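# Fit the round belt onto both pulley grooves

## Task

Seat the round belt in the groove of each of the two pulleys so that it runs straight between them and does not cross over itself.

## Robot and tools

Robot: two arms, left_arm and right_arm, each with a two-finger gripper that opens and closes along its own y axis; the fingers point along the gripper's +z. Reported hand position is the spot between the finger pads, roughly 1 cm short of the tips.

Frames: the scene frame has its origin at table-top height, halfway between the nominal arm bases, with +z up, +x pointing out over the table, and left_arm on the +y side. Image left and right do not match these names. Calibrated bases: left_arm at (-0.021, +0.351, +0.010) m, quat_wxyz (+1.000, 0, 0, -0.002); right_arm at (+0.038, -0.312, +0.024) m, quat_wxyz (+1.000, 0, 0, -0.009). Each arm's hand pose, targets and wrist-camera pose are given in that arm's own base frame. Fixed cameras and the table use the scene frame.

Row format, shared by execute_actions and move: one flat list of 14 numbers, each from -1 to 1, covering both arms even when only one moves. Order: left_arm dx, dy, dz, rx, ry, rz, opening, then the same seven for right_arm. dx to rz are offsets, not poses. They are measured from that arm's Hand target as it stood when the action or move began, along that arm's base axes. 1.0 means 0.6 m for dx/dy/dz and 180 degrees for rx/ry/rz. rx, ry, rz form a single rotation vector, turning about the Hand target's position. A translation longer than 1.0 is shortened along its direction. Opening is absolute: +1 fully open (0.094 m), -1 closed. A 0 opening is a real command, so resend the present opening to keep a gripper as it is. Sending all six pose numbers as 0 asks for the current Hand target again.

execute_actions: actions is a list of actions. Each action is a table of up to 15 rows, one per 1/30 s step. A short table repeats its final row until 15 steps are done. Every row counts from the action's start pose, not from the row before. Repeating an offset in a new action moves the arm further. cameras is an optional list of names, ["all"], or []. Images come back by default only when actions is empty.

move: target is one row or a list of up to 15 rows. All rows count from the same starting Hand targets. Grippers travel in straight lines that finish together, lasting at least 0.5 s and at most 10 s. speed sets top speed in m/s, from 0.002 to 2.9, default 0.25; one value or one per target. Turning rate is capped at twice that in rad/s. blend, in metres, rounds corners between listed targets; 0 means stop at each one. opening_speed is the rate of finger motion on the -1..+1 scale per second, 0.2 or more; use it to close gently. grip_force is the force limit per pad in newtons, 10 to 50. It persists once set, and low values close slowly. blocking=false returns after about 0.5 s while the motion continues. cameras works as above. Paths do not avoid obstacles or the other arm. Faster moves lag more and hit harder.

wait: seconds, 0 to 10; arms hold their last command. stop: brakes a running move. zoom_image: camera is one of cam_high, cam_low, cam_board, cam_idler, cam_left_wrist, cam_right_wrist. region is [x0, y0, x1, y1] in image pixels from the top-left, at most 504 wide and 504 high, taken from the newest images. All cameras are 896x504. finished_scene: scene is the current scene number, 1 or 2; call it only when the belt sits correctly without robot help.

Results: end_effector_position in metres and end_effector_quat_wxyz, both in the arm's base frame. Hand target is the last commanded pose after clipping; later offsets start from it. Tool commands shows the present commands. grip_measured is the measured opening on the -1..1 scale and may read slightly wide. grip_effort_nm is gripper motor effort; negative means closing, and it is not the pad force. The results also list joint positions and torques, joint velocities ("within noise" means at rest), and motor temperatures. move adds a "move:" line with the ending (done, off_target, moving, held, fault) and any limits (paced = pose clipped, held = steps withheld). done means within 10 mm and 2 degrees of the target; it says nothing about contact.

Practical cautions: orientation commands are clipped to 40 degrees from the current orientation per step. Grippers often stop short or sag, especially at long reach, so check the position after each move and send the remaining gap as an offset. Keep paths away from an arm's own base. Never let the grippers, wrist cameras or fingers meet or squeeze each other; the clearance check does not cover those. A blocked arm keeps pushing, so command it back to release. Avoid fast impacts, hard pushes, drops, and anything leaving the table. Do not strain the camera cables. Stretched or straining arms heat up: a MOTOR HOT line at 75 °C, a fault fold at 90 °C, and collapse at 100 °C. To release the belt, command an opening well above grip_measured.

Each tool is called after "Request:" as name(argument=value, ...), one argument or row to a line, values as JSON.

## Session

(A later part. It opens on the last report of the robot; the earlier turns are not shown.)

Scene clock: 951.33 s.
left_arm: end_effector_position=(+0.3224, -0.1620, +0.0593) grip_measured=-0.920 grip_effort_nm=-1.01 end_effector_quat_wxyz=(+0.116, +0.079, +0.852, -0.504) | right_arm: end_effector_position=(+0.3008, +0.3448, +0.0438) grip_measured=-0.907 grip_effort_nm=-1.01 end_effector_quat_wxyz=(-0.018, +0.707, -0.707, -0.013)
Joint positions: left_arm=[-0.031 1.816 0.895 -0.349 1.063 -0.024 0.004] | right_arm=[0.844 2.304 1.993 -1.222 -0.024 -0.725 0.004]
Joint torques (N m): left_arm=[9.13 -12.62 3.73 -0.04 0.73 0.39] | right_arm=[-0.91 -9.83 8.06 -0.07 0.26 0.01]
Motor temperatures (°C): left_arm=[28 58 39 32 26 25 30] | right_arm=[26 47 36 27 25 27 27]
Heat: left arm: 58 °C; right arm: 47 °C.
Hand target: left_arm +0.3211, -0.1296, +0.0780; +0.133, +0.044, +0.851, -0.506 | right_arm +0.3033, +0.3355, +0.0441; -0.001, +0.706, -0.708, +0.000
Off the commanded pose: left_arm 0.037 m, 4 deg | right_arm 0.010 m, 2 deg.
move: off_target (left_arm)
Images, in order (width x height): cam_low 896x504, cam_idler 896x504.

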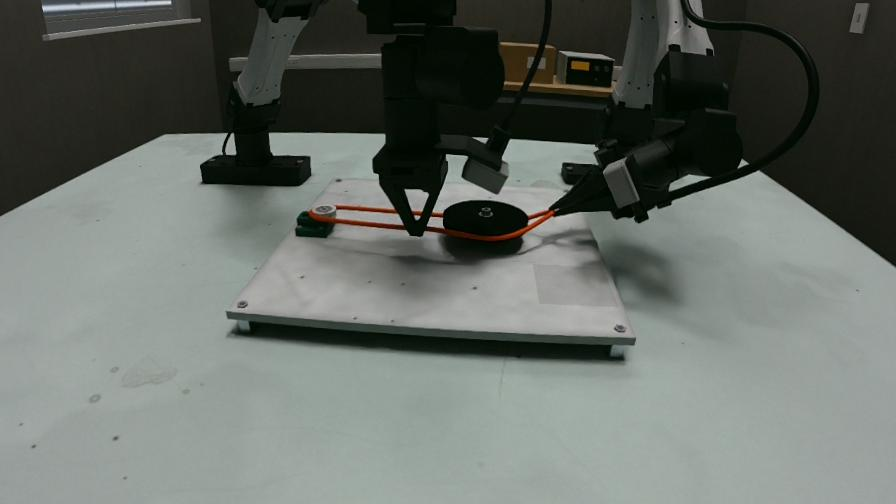

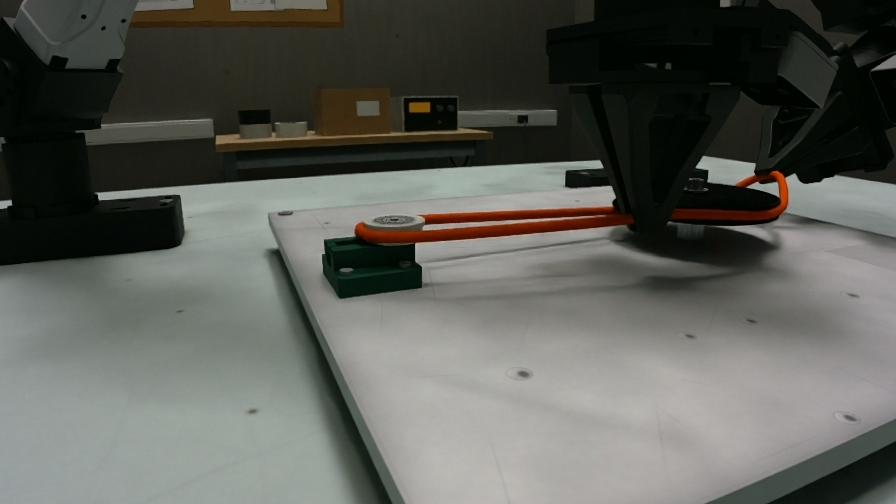

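Request:
move(
  target=[
    [0,0,0,0,0,0,-0.96,0,0,0,0,0,0,-0.7],
    [0,0,0,0,0,0,-0.96,0,0,0.08,0,0,0,-0.7],
  ],
  speed=0.1,
  cameras=["cam_idler","cam_right_wrist"],
)

Request:
zoom_image(
  camera="cam_idler",
  region=[580, 140, 830, 280],
)

Scene clock: 954.07 s.
left_arm: end_effector_position=(+0.3213, -0.1618, +0.0590) grip_measured=-0.920 grip_effort_nm=-1.01 end_effector_quat_wxyz=(+0.114, +0.078, +0.851, -0.506) | right_arm: end_effector_position=(+0.2984, +0.3375, +0.0933) grip_measured=-0.702 grip_effort_nm=0.11 end_effector_quat_wxyz=(-0.004, +0.706, -0.708, -0.007)
Joint positions: left_arm=[-0.029 1.816 0.892 -0.35 1.067 -0.023 0.004] | right_arm=[0.842 2.312 2.204 -1.454 -0.013 -0.725 0.014]
Joint torques (N m): left_arm=[9.02 -12.64 4 -0.04 0.69 0.41] | right_arm=[-0.79 -9.39 7.99 0.15 0.11 0.05]
Motor temperatures (°C): left_arm=[29 58 38 32 26 25 31] | right_arm=[26 47 36 27 25 27 27]
Heat: left arm: 58 °C; right arm: 47 °C.
Hand target: left_arm +0.3212, -0.1296, +0.0780; +0.133, +0.044, +0.851, -0.506 | right_arm +0.3033, +0.3355, +0.0921; -0.001, +0.706, -0.708, +0.000
Off the commanded pose: left_arm 0.037 m, 4 deg | right_arm 0.005 m, 1 deg.
move: off_target (left_arm)
camera_calibration:
cam_right_wrist: T_world_to_cam=[[0.999997, -0.00236995, -0.000935049, -0.295552], [-0.00178748, -0.914156, 0.405359, 0.310065], [-0.00181546, -0.405356, -0.914157, 0.31352], [0, 0, 0, 1]] pos_world=[0.296674, 0.409835, 0.160643]
Images, in order (width x height): cam_idler 896x504, cam_right_wrist 896x504.

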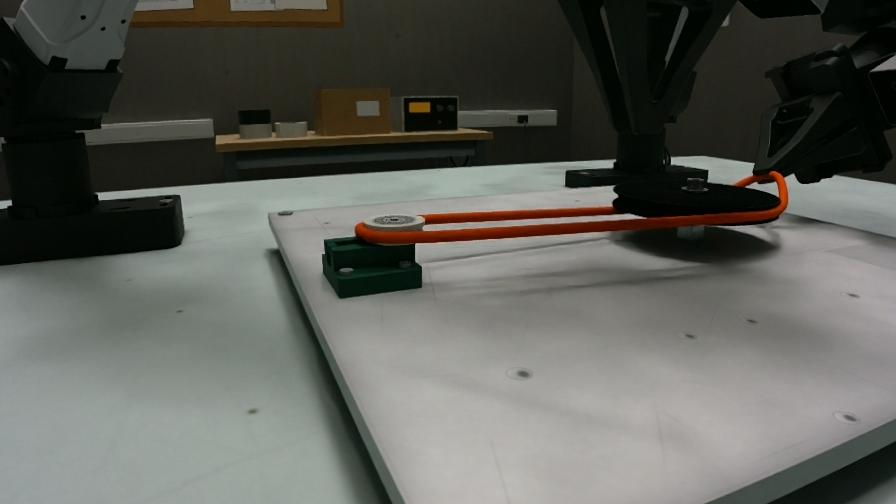

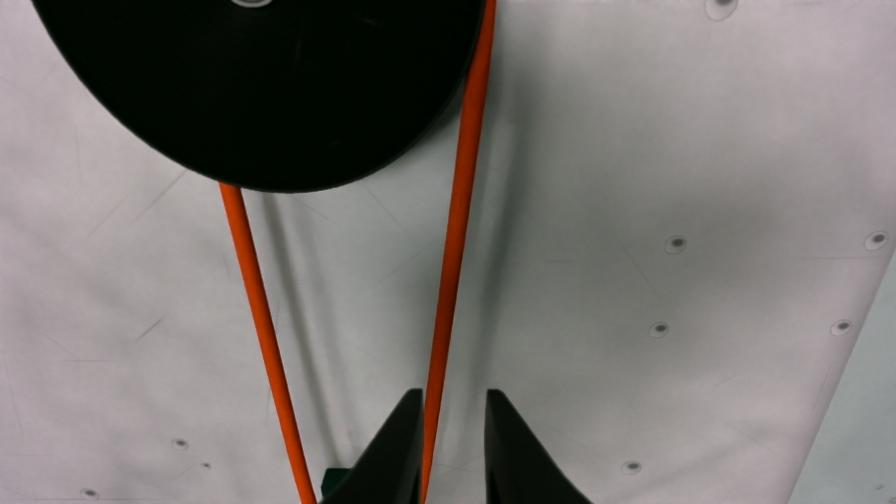

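Scaled by 2.016 from the camera's 896x504 image, which has a finer 1280x720 frame.

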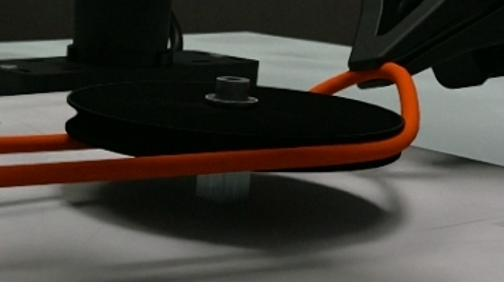

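Request:
move(
  target=[
    [0,0,0,0,0,0,-0.96,-0.08,-0.015,0,0,0,0,-0.5],
    [0,0,0,0,0,0,-0.96,-0.08,-0.015,-0.124,0,0,0,-0.5],
    [0,0,0,0,0,0,-0.96,-0.08,-0.015,-0.124,0,0,0,-0.95],
  ],
  speed=0.1,
  cameras=["cam_idler","cam_right_wrist"],
)

Scene clock: 957.67 s.
left_arm: end_effector_position=(+0.3215, -0.1617, +0.0592) grip_measured=-0.920 grip_effort_nm=-1.01 end_effector_quat_wxyz=(+0.115, +0.078, +0.851, -0.506) | right_arm: end_effector_position=(+0.2551, +0.3285, +0.0248) grip_measured=-0.948 grip_effort_nm=-0.07 end_effector_quat_wxyz=(-0.005, +0.708, -0.706, -0.005)
Joint positions: left_arm=[-0.029 1.816 0.892 -0.349 1.067 -0.023 0.004] | right_arm=[0.907 2.166 1.688 -1.082 -0.01 -0.667 0.002]
Joint torques (N m): left_arm=[8.98 -12.63 4.01 -0.04 0.69 0.4] | right_arm=[-0.2 -8.87 4.93 0.47 0.07 0.17]
Motor temperatures (°C): left_arm=[29 59 38 32 26 25 31] | right_arm=[26 48 36 27 25 27 27]
Heat: left arm: 59 °C; right arm: 48 °C.
Hand target: left_arm +0.3211, -0.1297, +0.0781; +0.133, +0.044, +0.851, -0.506 | right_arm +0.2553, +0.3265, +0.0176; -0.001, +0.706, -0.708, +0.000
Off the commanded pose: left_arm 0.037 m, 4 deg | right_arm 0.007 m, 1 deg.
move: off_target (left_arm); target 3's new opening was sent with right_arm's hand 0.011 m and 1 deg from that target
camera_calibration:
cam_right_wrist: T_world_to_cam=[[0.999989, 0.00405316, 0.00228383, -0.254495], [0.00277926, -0.914131, 0.40541, 0.328221], [0.0037309, -0.405399, -0.914132, 0.245831], [0, 0, 0, 1]] pos_world=[0.252663, 0.400728, 0.0922392]
Images, in order (width x height): cam_idler 896x504, cam_right_wrist 896x504.

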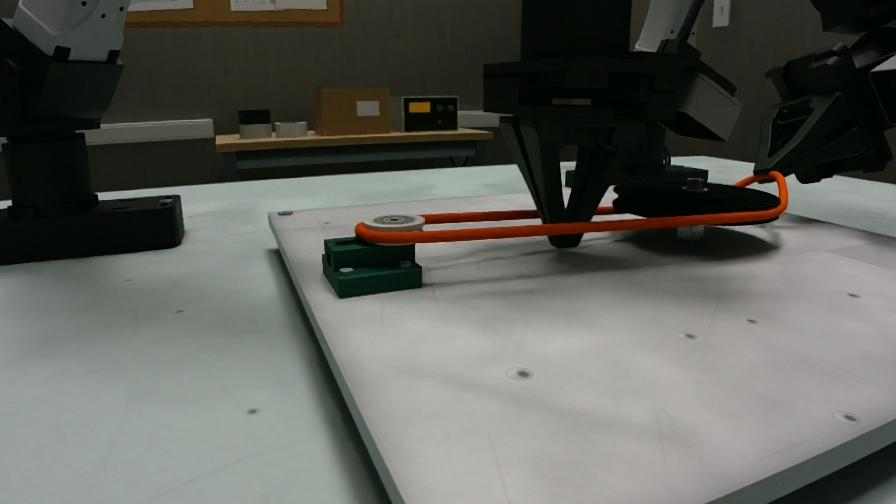

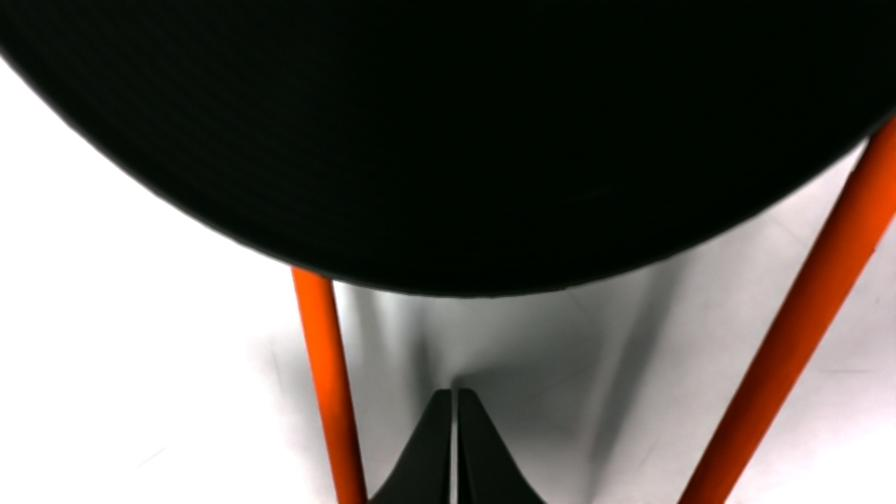

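Request:
move(
  target=[
    [0,0,0,0,0,0,-0.96,0,0,0.06,0,0,0,-0.95],
    [0,0,0,0,0,0,-0.96,-0.026,0,0.06,0,0,0,-0.5],
    [0,0,0,0,0,0,-0.96,-0.026,0,-0.005,0,0,0,-0.5],
    [0,0,0,0,0,0,-0.96,-0.026,0,-0.005,0,0,0,-0.96],
  ],
  speed=0.1,
  cameras=["cam_right_wrist"],
)

Scene clock: 961.80 s.
left_arm: end_effector_position=(+0.3215, -0.1617, +0.0592) grip_measured=-0.920 grip_effort_nm=-1.01 end_effector_quat_wxyz=(+0.115, +0.078, +0.851, -0.506) | right_arm: end_effector_position=(+0.2392, +0.3255, +0.0205) grip_measured=-0.909 grip_effort_nm=-1.01 end_effector_quat_wxyz=(+0.004, +0.707, -0.707, -0.002)
Joint positions: left_arm=[-0.029 1.816 0.892 -0.349 1.067 -0.023 0.004] | right_arm=[0.935 2.142 1.633 -1.07 -0.005 -0.637 0.004]
Joint torques (N m): left_arm=[8.98 -12.62 4 -0.04 0.69 0.4] | right_arm=[-0.06 -9.42 4.05 0.68 0.07 0.19]
Motor temperatures (°C): left_arm=[30 59 38 31 26 25 31] | right_arm=[26 48 36 27 25 27 27]
Heat: left arm: 59 °C; right arm: 48 °C.
Hand target: left_arm +0.3211, -0.1297, +0.0781; +0.133, +0.044, +0.851, -0.506 | right_arm +0.2398, +0.3265, +0.0148; -0.001, +0.706, -0.708, +0.000
Off the commanded pose: left_arm 0.037 m, 4 deg | right_arm 0.006 m, 1 deg.
move: off_target (left_arm)
camera_calibration:
cam_right_wrist: T_world_to_cam=[[0.999982, 0.00171605, -0.00574675, -0.23766], [0.00398249, -0.906442, 0.42231, 0.324193], [-0.00448439, -0.422326, -0.906433, 0.24812], [0, 0, 0, 1]] pos_world=[0.237477, 0.399057, 0.086628]
Images, in order (width x height): cam_right_wrist 896x504.

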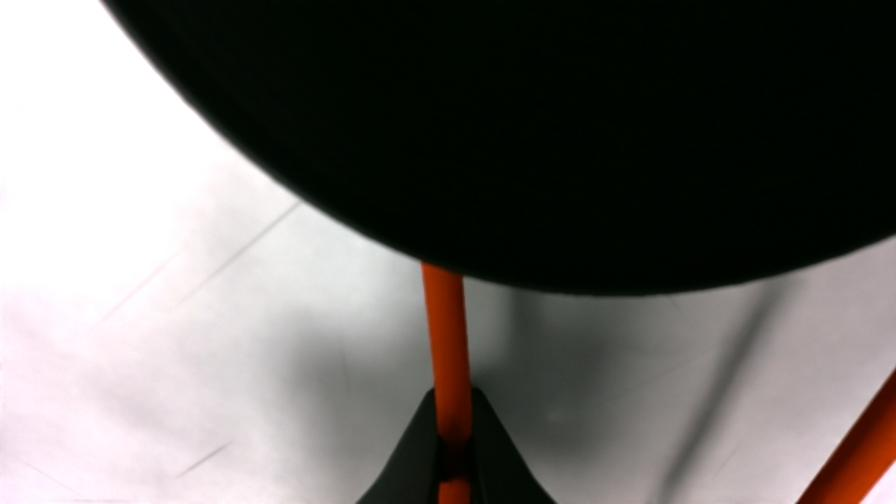

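Request:
move(
  target=[
    [0,-0.03,-0.01,0,0,0,-0.96,-0.06,0,0,0,0,0,-0.96],
    [0,-0.08,-0.028,0,0,0,-0.96,-0.145,0,0.02,0,0,0,-0.96],
    [0,-0.08,-0.028,0,0,0,-0.96,-0.145,0,0.135,0,0,0,-0.96],
  ],
  speed=0.1,
  cameras=["cam_idler","cam_right_wrist"],
)

Request:
move(
  target=[
    [0,0,0,0,0,0,-0.96,0,0,-0.083,0,0,0,-0.96],
    [0,0.05,0.018,0,0,0,-0.96,0.05,0,-0.083,0,0,0,-0.96],
    [0,0.07,0.028,0,0,0,-0.96,0.1,0,-0.083,0,0,0,-0.96],
    [0,0.085,0.036,0,0,0,-0.96,0.13,0,-0.1,0,0,0,-0.96],
    [0,0.085,0.036,0,0,0,-0.96,0.148,0,-0.1,0,0,0,-0.96],
  ],
  speed=0.1,
  cameras=["cam_idler","cam_right_wrist"],
)

Request:
zoom_image(
  camera="cam_idler",
  region=[580, 140, 830, 280],
)

Scene clock: 966.30 s.
left_arm: end_effector_position=(+0.3227, -0.1842, +0.0509) grip_measured=-0.920 grip_effort_nm=-1.01 end_effector_quat_wxyz=(+0.123, +0.049, +0.854, -0.503) | right_arm: end_effector_position=(+0.1863, +0.3189, +0.0612) grip_measured=-0.909 grip_effort_nm=-1.01 end_effector_quat_wxyz=(-0.017, +0.699, -0.713, +0.054)
Joint positions: left_arm=[-0.11 1.794 0.79 -0.061 1.012 -0.281 0.004] | right_arm=[1.095 1.967 1.531 -1.137 0.113 -0.457 0.004]
Joint torques (N m): left_arm=[2.1 -10.25 3.81 0.88 0.58 0.15] | right_arm=[2.85 -13.52 9.8 -0.82 -1.04 0.27]
Motor temperatures (°C): left_arm=[30 59 37 31 26 25 31] | right_arm=[26 49 36 27 25 27 27]
Heat: left arm: 59 °C; right arm: 49 °C.
Hand target: left_arm +0.3211, -0.1777, +0.0612; +0.133, +0.044, +0.851, -0.506 | right_arm +0.1527, +0.3265, +0.0957; -0.001, +0.706, -0.708, +0.000
Off the commanded pose: left_arm 0.012 m, 1 deg | right_arm 0.049 m, 6 deg.
move: off_target (left_arm, right_arm)
camera_calibration:
cam_right_wrist: T_world_to_cam=[[0.994579, -0.0155332, 0.102815, -0.184698], [-0.0616271, -0.884461, 0.462526, 0.304009], [0.0837511, -0.466355, -0.880624, 0.277961], [0, 0, 0, 1]] pos_world=[0.179153, 0.395644, 0.123157]
Images, in order (width x height): cam_idler 896x504, cam_right_wrist 896x504.

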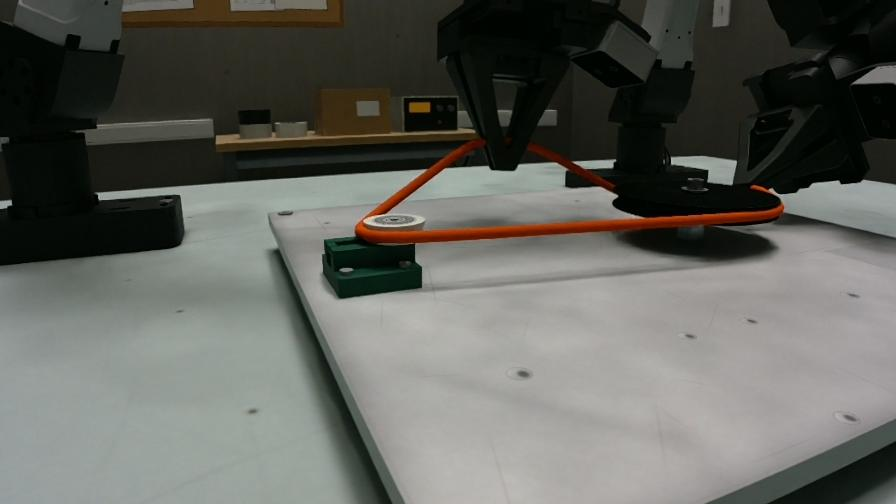

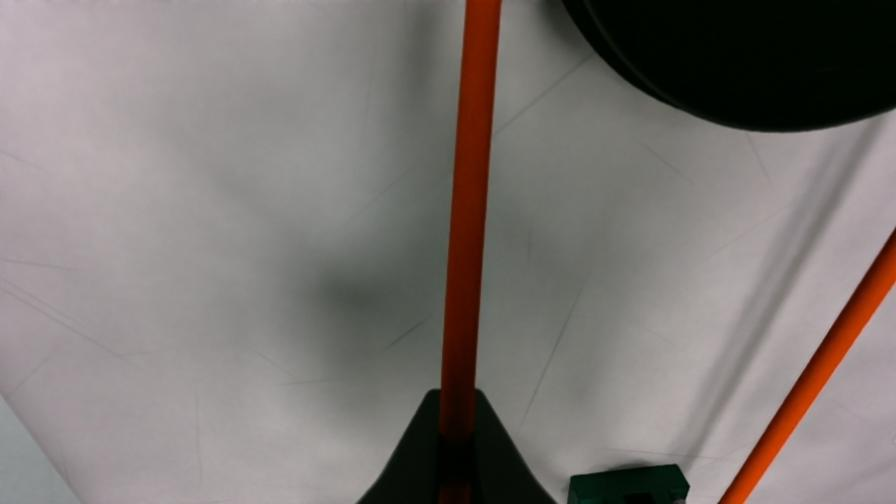

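Scene clock: 969.87 s.
left_arm: end_effector_position=(+0.3110, -0.1646, +0.0604) grip_measured=-0.920 grip_effort_nm=-1.01 end_effector_quat_wxyz=(+0.114, +0.083, +0.851, -0.507) | right_arm: end_effector_position=(+0.2321, +0.3213, +0.0281) grip_measured=-0.909 grip_effort_nm=-1.01 end_effector_quat_wxyz=(+0.011, +0.710, -0.704, +0.003)
Joint positions: left_arm=[-0.039 1.784 0.855 -0.342 1.068 -0.022 0.004] | right_arm=[0.946 2.12 1.629 -1.103 0.002 -0.634 0.004]
Joint torques (N m): left_arm=[10.85 -11.07 7.38 -0.33 0.71 0.48] | right_arm=[-1.36 -8.95 8.73 0.17 0.02 0.11]
Motor temperatures (°C): left_arm=[31 60 37 31 26 25 31] | right_arm=[26 49 36 27 25 27 27]
Heat: left arm: 60 °C; right arm: 49 °C.
Hand target: left_arm +0.3212, -0.1266, +0.0829; +0.133, +0.044, +0.851, -0.506 | right_arm +0.2416, +0.3266, +0.0358; -0.001, +0.706, -0.708, +0.000
Off the commanded pose: left_arm 0.045 m, 5 deg | right_arm 0.013 m, 2 deg.
move: off_target (left_arm, right_arm)
camera_calibration:
cam_right_wrist: T_world_to_cam=[[0.999909, 0.00940987, -0.00966557, -0.232879], [0.0126853, -0.899629, 0.43647, 0.312621], [-0.0045883, -0.436553, -0.899667, 0.257557], [0, 0, 0, 1]] pos_world=[0.230074, 0.395872, 0.0930152]
Images, in order (width x height): cam_idler 896x504, cam_right_wrist 896x504.

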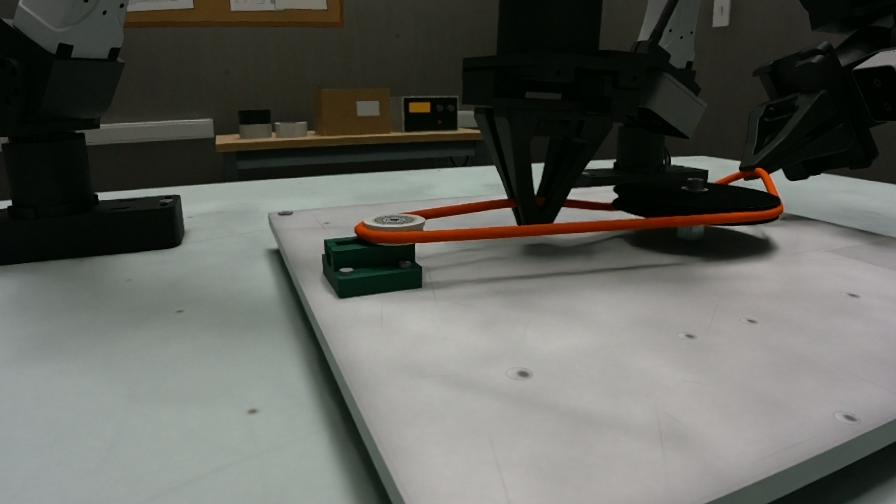

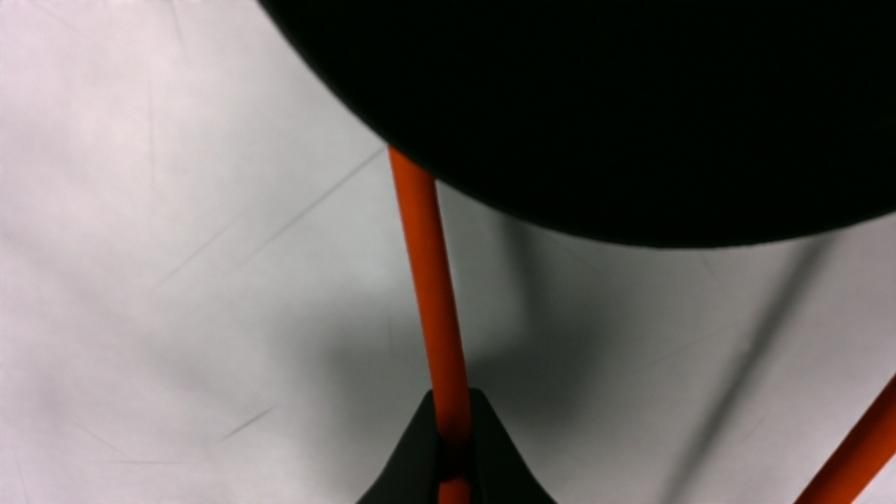

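Scaled by 2.016 from the camera's 896x504 image, which has a finer 1280x720 frame.

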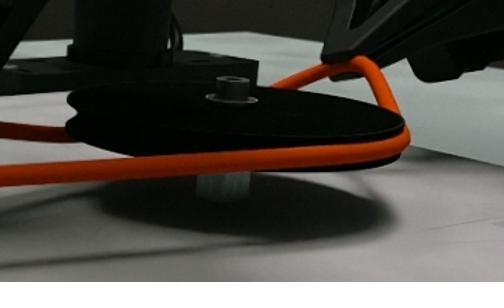

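Request:
move(
  target=[
    [0,0,0,0,0,0,-0.96,0.012,0,-0.003,0,0,0,-0.65],
    [0,0,0,0,0,0,-0.96,0.012,0,0.105,0,0,0,-0.65],
    [0,0,0,0,0,0,-0.96,0.043,-0.161,0.105,0,0,0,-0.2],
    [0,0,0,0,0,0,-0.96,0.043,-0.161,0,0,0,0,-0.2],
    [0,0,0,0,0,0,-0.96,0.043,-0.161,0,0,0,0,-0.9],
    [0,0,0,0,0,0,-0.96,0.043,-0.21,0.01,0,0,0,-0.9],
  ],
  speed=[0.05,0.1,0.15,0.1,0.1,0.05],
  cameras=["cam_idler","cam_low"],
)

Request:
zoom_image(
  camera="cam_idler",
  region=[580, 140, 830, 280],
)

Scene clock: 977.60 s.
left_arm: end_effector_position=(+0.3119, -0.1638, +0.0609) grip_measured=-0.920 grip_effort_nm=-1.01 end_effector_quat_wxyz=(+0.115, +0.083, +0.851, -0.506) | right_arm: end_effector_position=(+0.2624, +0.2249, +0.0449) grip_measured=-0.407 grip_effort_nm=-1.01 end_effector_quat_wxyz=(-0.019, +0.714, -0.700, -0.029)
Joint positions: left_arm=[-0.036 1.784 0.858 -0.345 1.068 -0.02 0.004] | right_arm=[0.678 1.865 1.329 -1.004 -0.061 -0.912 0.028]
Joint torques (N m): left_arm=[10.62 -11.03 7.23 -0.32 0.71 0.46] | right_arm=[-3.11 -8.49 3.92 0.15 0.6 -0.01]
Motor temperatures (°C): left_arm=[32 61 37 31 26 25 31] | right_arm=[26 50 36 27 25 27 27]
Heat: left arm: 61 °C; right arm: 50 °C.
Hand target: left_arm +0.3211, -0.1267, +0.0829; +0.133, +0.044, +0.851, -0.506 | right_arm +0.2674, +0.2006, +0.0418; -0.001, +0.706, -0.708, +0.000
Off the commanded pose: left_arm 0.044 m, 5 deg | right_arm 0.025 m, 4 deg.
move: off_target (left_arm, right_arm)
Images, in order (width x height): cam_low 896x504, cam_idler 896x504.

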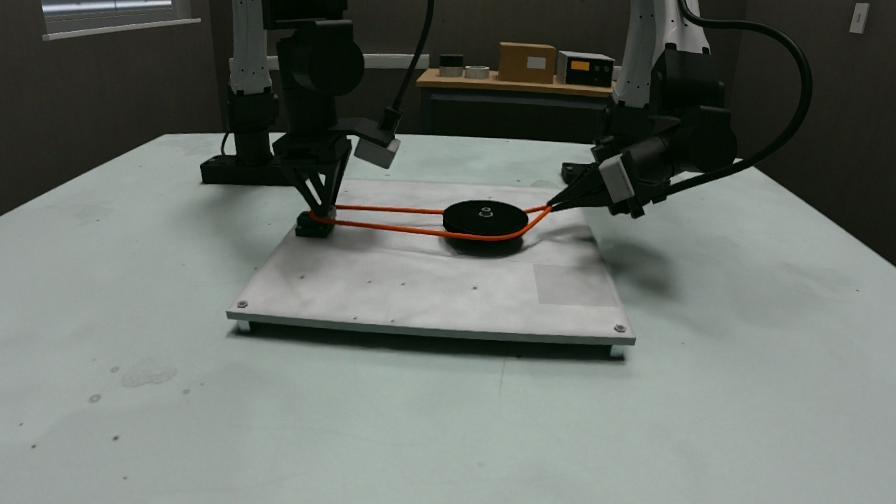

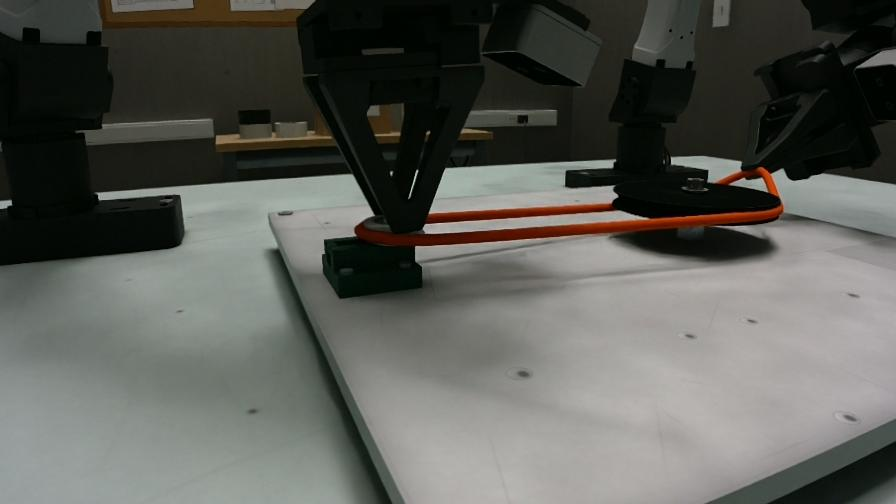

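Scaled by 2.016 from the camera's 896x504 image, which has a finer 1280x720 frame.

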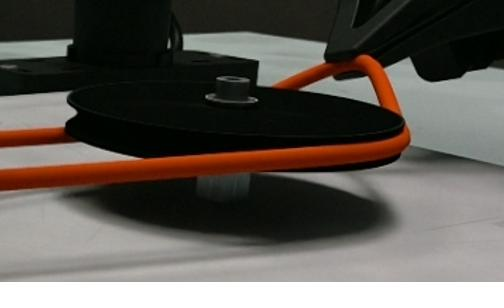

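Request:
move(
  target=[
    [0.008,-0.04,-0.005,0,0,0,-0.96,0,-0.04,0,0,0,0,-0.9],
    [0.012,-0.07,-0.012,0,0,0,-0.96,0,-0.08,0.004,0,0,0,-0.9],
    [0.015,-0.098,-0.018,0,0,0,-0.96,0,-0.1,0.006,0,0,0,-0.9],
  ],
  speed=0.04,
  cameras=["cam_idler","cam_left_wrist"],
)

Request:
zoom_image(
  camera="cam_idler",
  region=[580, 140, 830, 280],
)

Request:
zoom_image(
  camera="cam_left_wrist",
  region=[340, 260, 600, 504],
)

Scene clock: 982.00 s.
left_arm: end_effector_position=(+0.3261, -0.1824, +0.0551) grip_measured=-0.920 grip_effort_nm=-1.01 end_effector_quat_wxyz=(+0.108, +0.027, +0.863, -0.493) | right_arm: end_effector_position=(+0.2714, +0.1452, +0.0424) grip_measured=-0.898 grip_effort_nm=-0.07 end_effector_quat_wxyz=(-0.005, +0.703, -0.711, -0.005)
Joint positions: left_arm=[-0.111 1.784 0.829 -0.14 0.985 -0.308 0.004] | right_arm=[0.484 1.754 1.179 -0.99 -0.013 -1.075 0.005]
Joint torques (N m): left_arm=[0.1 -9.7 4.82 1.37 0.75 0.09] | right_arm=[-0.14 -8.28 4.81 0.16 0.12 -0.04]
Motor temperatures (°C): left_arm=[32 62 37 32 26 25 31] | right_arm=[26 50 36 27 25 27 27]
Heat: left arm: 62 °C; right arm: 50 °C.
Hand target: left_arm +0.3301, -0.1854, +0.0721; +0.133, +0.044, +0.851, -0.506 | right_arm +0.2673, +0.1406, +0.0453; -0.001, +0.706, -0.708, +0.000
Off the commanded pose: left_arm 0.018 m, 4 deg | right_arm 0.007 m, 1 deg.
move: off_target (left_arm)
camera_calibration:
cam_left_wrist: T_world_to_cam=[[-0.153132, -0.515556, 0.843062, -0.0916492], [-0.955619, 0.294534, 0.00653895, 0.405976], [-0.251682, -0.804644, -0.537777, 0.0514133], [0, 0, 0, 1]] pos_world=[0.386863, -0.125455, 0.10226]
Images, in order (width x height): cam_idler 896x504, cam_left_wrist 896x504.

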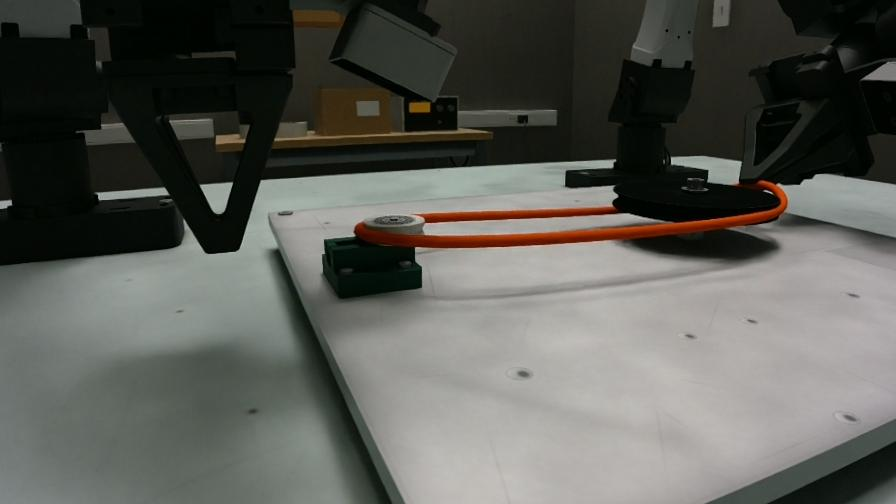

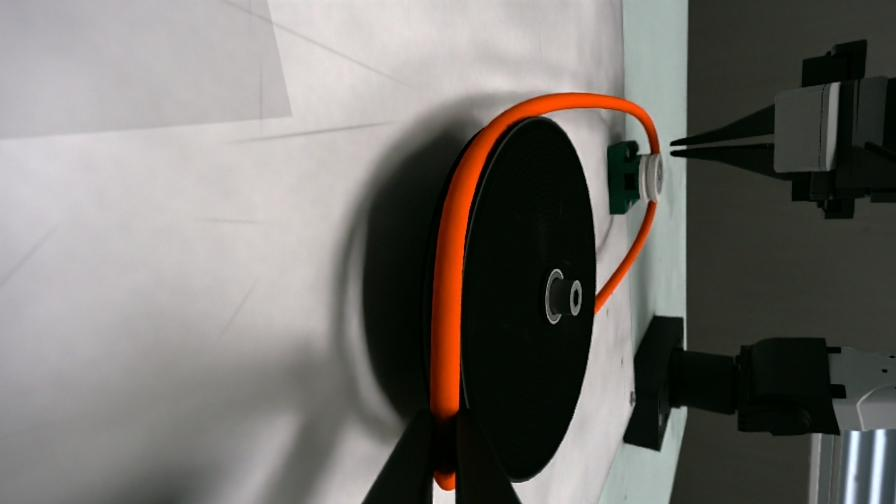

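Scaled by 2.016 from the camera's 896x504 image, which has a finer 1280x720 frame.

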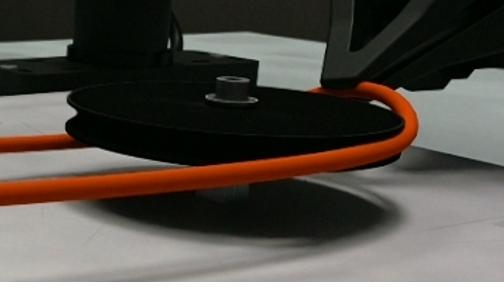

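Scaled by 1.938 from the camera's 896x504 image, which has a finer 1280x720 frame.

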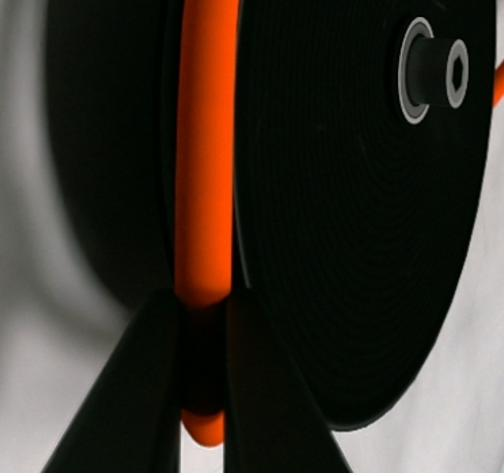

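Request:
move(
  target=[
    [-0.015,0.06,0.014,0,-0.02,0,-0.96,0,0,0.1,0,0,0,-0.2],
    [-0.015,0.098,0.018,0,-0.02,0,-0.96,0,0.149,0.1,0,0,0,-0.2],
    [-0.015,0.098,0.018,0,-0.02,0,-0.96,0,0.149,-0.025,0,0,0,-0.2],
    [-0.015,0.098,0.018,0,-0.02,0,-0.96,0,0.149,-0.025,0,0,0,-0.92],
  ],
  speed=0.1,
  cameras=["cam_idler"],
)

Request:
zoom_image(
  camera="cam_idler",
  region=[580, 140, 830, 280],
)

Scene clock: 987.00 s.
left_arm: end_effector_position=(+0.3123, -0.1632, +0.0614) grip_measured=-0.920 grip_effort_nm=-1.01 end_effector_quat_wxyz=(+0.144, +0.098, +0.849, -0.499) | right_arm: end_effector_position=(+0.2623, +0.2278, +0.0438) grip_measured=-0.406 grip_effort_nm=-1.01 end_effector_quat_wxyz=(+0.004, +0.708, -0.706, -0.005)
Joint positions: left_arm=[-0.038 1.752 0.811 -0.26 1.053 -0.025 0.004] | right_arm=[0.71 1.909 1.385 -1.056 -0.009 -0.863 0.028]
Joint torques (N m): left_arm=[10.95 -10.22 7.23 -0.18 0.89 0.48] | right_arm=[-0.18 -6.04 3.92 0.87 0.12 0.17]
Motor temperatures (°C): left_arm=[32 61 37 32 26 25 31] | right_arm=[26 50 36 27 25 27 27]
Heat: left arm: 61 °C; right arm: 50 °C.
Hand target: left_arm +0.3211, -0.1266, +0.0828; +0.159, +0.060, +0.846, -0.504 | right_arm +0.2674, +0.2299, +0.0303; -0.001, +0.706, -0.708, +0.000
Off the commanded pose: left_arm 0.043 m, 5 deg | right_arm 0.015 m, 1 deg.
move: off_target (left_arm, right_arm); target 4's new opening was sent with right_arm's hand 0.014 m and 1 deg from that target
Images, in order (width x height): cam_idler 896x504.

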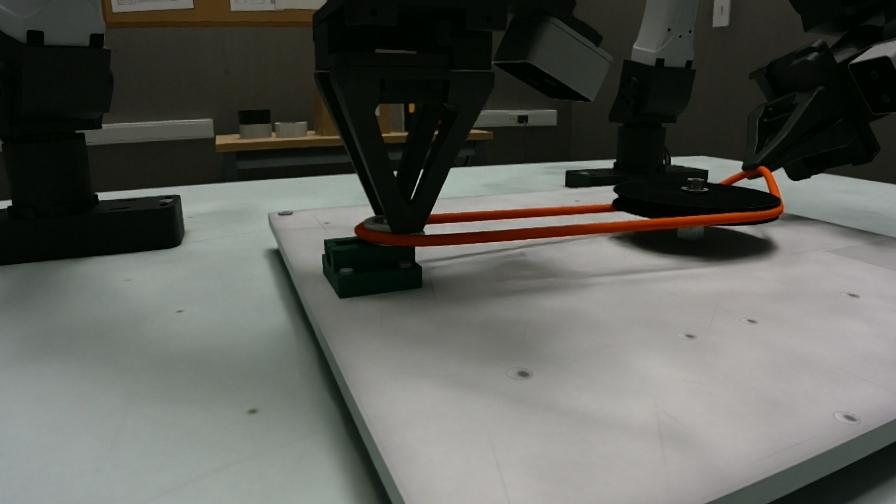

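Scaled by 2.016 from the camera's 896x504 image, which has a finer 1280x720 frame.

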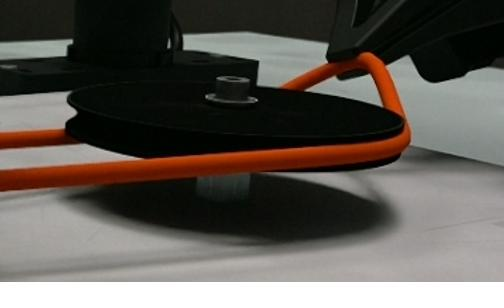

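Request:
move(
  target=[
    [0,0,0,0,0,0,-0.96,0,0,0,0,0,0,-0.2],
    [0,0,0,0,0,0,-0.96,0,0,-0.008,0,0,0,-0.2],
    [0,0,0,0,0,0,-0.96,0,0,-0.008,0,0,0,-0.95],
    [0,0,0,0,0,0,-0.96,0,-0.04,0,0,0,0,-0.95],
    [0.006,-0.045,-0.004,0,0,0,-0.96,0,-0.09,0,0,0,0,-0.95],
    [0.012,-0.07,-0.009,0,0,0,-0.96,0,-0.12,0,0,0,0,-0.95],
  ],
  speed=0.04,
  cameras=["cam_idler","cam_left_wrist"],
)

Request:
zoom_image(
  camera="cam_idler",
  region=[580, 140, 830, 280],
)

Request:
zoom_image(
  camera="cam_left_wrist",
  region=[340, 260, 600, 504],
)

Scene clock: 993.43 s.
left_arm: end_effector_position=(+0.3204, -0.1708, +0.0606) grip_measured=-0.920 grip_effort_nm=-1.01 end_effector_quat_wxyz=(+0.127, +0.048, +0.856, -0.498) | right_arm: end_effector_position=(+0.2616, +0.2219, +0.0436) grip_measured=-0.408 grip_effort_nm=-1.01 end_effector_quat_wxyz=(-0.072, +0.721, -0.684, -0.089)
Joint positions: left_arm=[-0.069 1.752 0.804 -0.171 1.019 -0.213 0.004] | right_arm=[0.6 1.791 1.21 -0.884 -0.204 -1.012 0.028]
Joint torques (N m): left_arm=[1.26 -9.72 5.09 1.33 0.65 0.1] | right_arm=[-5.45 -7.76 3.25 -0.38 1.85 -0.1]
Motor temperatures (°C): left_arm=[33 61 37 32 26 25 31] | right_arm=[26 49 35 27 25 27 27]
Heat: left arm: 61 °C; right arm: 49 °C.
Hand target: left_arm +0.3283, -0.1687, +0.0775; +0.159, +0.060, +0.846, -0.504 | right_arm +0.2674, +0.1579, +0.0304; -0.001, +0.706, -0.708, +0.000
Off the commanded pose: left_arm 0.019 m, 4 deg | right_arm 0.066 m, 13 deg.
move: off_target (left_arm, right_arm); target 3's new opening was sent with right_arm's hand 0.018 m and 1 deg from that target
camera_calibration:
cam_left_wrist: T_world_to_cam=[[-0.208756, -0.501662, 0.839498, -0.0708723], [-0.948746, 0.312158, -0.0493849, 0.401201], [-0.237281, -0.806779, -0.541114, 0.0574238], [0, 0, 0, 1]] pos_world=[0.379468, -0.114464, 0.110383]
Images, in order (width x height): cam_idler 896x504, cam_left_wrist 896x504.

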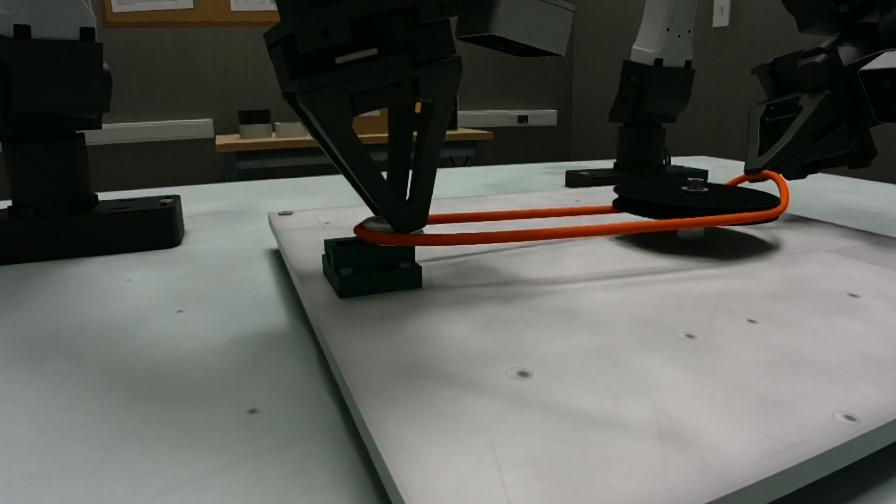

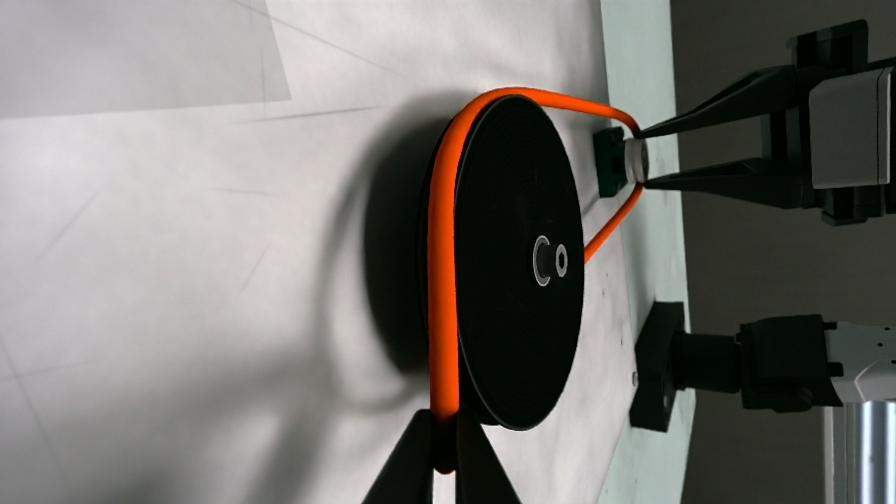

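Scaled by 2.016 from the camera's 896x504 image, which has a finer 1280x720 frame.

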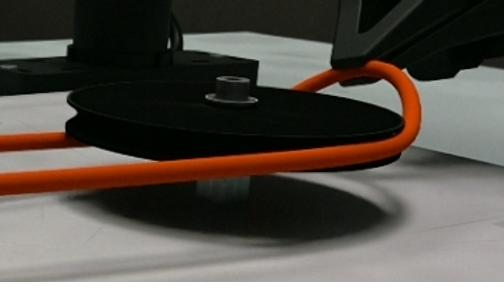

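Scaled by 1.938 from the camera's 896x504 image, which has a finer 1280x720 frame.

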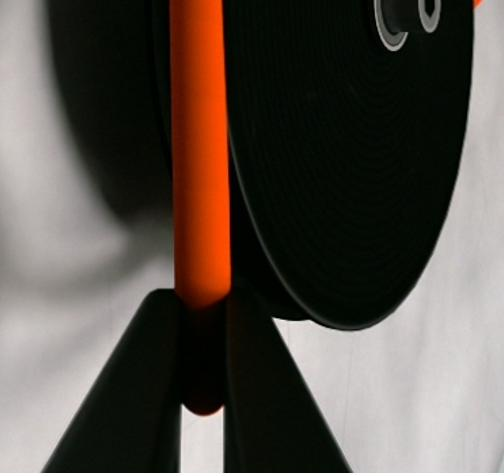

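Request:
move(
  target=[
    [-0.003,-0.012,-0.008,0,-0.025,0,-0.96,0,-0.03,-0.003,0,0,0,-0.95],
    [-0.006,-0.028,-0.014,0,-0.025,0,-0.96,0,-0.05,-0.003,0,0,0,-0.95],
  ],
  speed=0.03,
  cameras=["cam_idler","cam_left_wrist"],
)

Request:
zoom_image(
  camera="cam_idler",
  region=[580, 140, 830, 280],
)

Request:
zoom_image(
  camera="cam_left_wrist",
  region=[340, 260, 600, 504],
)

Scene clock: 996.87 s.
left_arm: end_effector_position=(+0.3241, -0.1835, +0.0514) grip_measured=-0.920 grip_effort_nm=-1.01 end_effector_quat_wxyz=(+0.171, +0.064, +0.853, -0.489) | right_arm: end_effector_position=(+0.2619, +0.2059, +0.0433) grip_measured=-0.408 grip_effort_nm=-1.01 end_effector_quat_wxyz=(-0.092, +0.726, -0.673, -0.110)
Joint positions: left_arm=[-0.121 1.752 0.71 0.093 0.966 -0.305 0.004] | right_arm=[0.53 1.747 1.143 -0.851 -0.263 -1.1 0.028]
Joint torques (N m): left_arm=[0.34 -9.88 4.36 1.42 0.74 0.14] | right_arm=[-6.3 -8.14 3.18 -0.6 2.32 -0.08]
Motor temperatures (°C): left_arm=[33 61 37 32 26 25 31] | right_arm=[26 49 35 27 26 27 28]
Heat: left arm: 61 °C; right arm: 49 °C.
Hand target: left_arm +0.3247, -0.1855, +0.0691; +0.192, +0.080, +0.839, -0.502 | right_arm +0.2674, +0.1279, +0.0285; -0.001, +0.706, -0.708, +0.000
Off the commanded pose: left_arm 0.018 m, 4 deg | right_arm 0.080 m, 17 deg.
move: off_target (left_arm, right_arm)
camera_calibration:
cam_left_wrist: T_world_to_cam=[[-0.276509, -0.515513, 0.811042, -0.0478485], [-0.945915, 0.294997, -0.134985, 0.408575], [-0.169668, -0.804502, -0.569201, 0.0230457], [0, 0, 0, 1]] pos_world=[0.377156, -0.126655, 0.107076]
Images, in order (width x height): cam_idler 896x504, cam_left_wrist 896x504.

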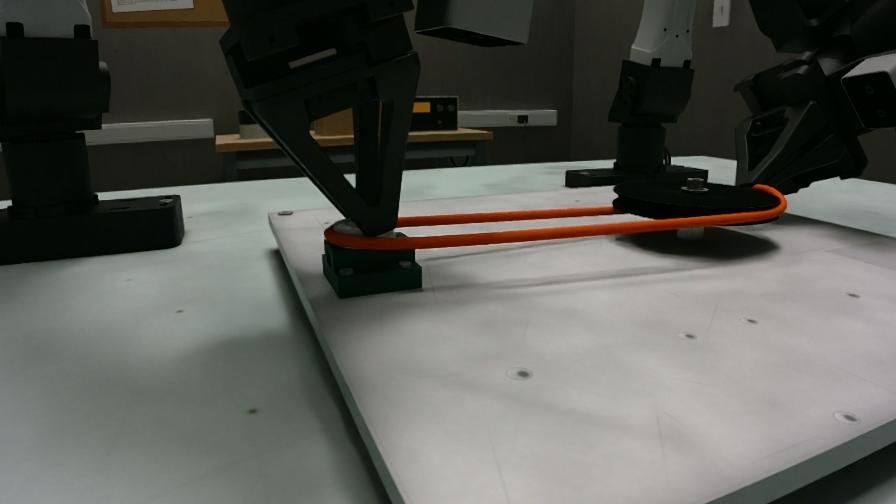

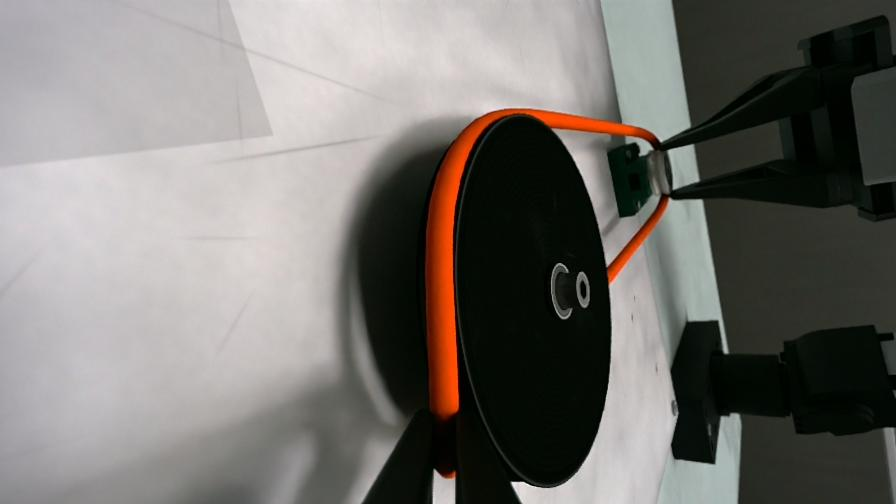

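Scaled by 2.016 from the camera's 896x504 image, which has a finer 1280x720 frame.

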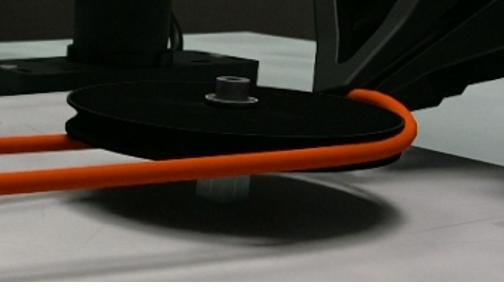

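Scaled by 1.938 from the camera's 896x504 image, which has a finer 1280x720 frame.

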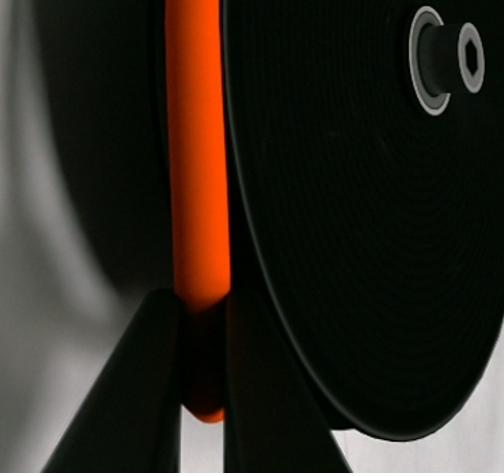

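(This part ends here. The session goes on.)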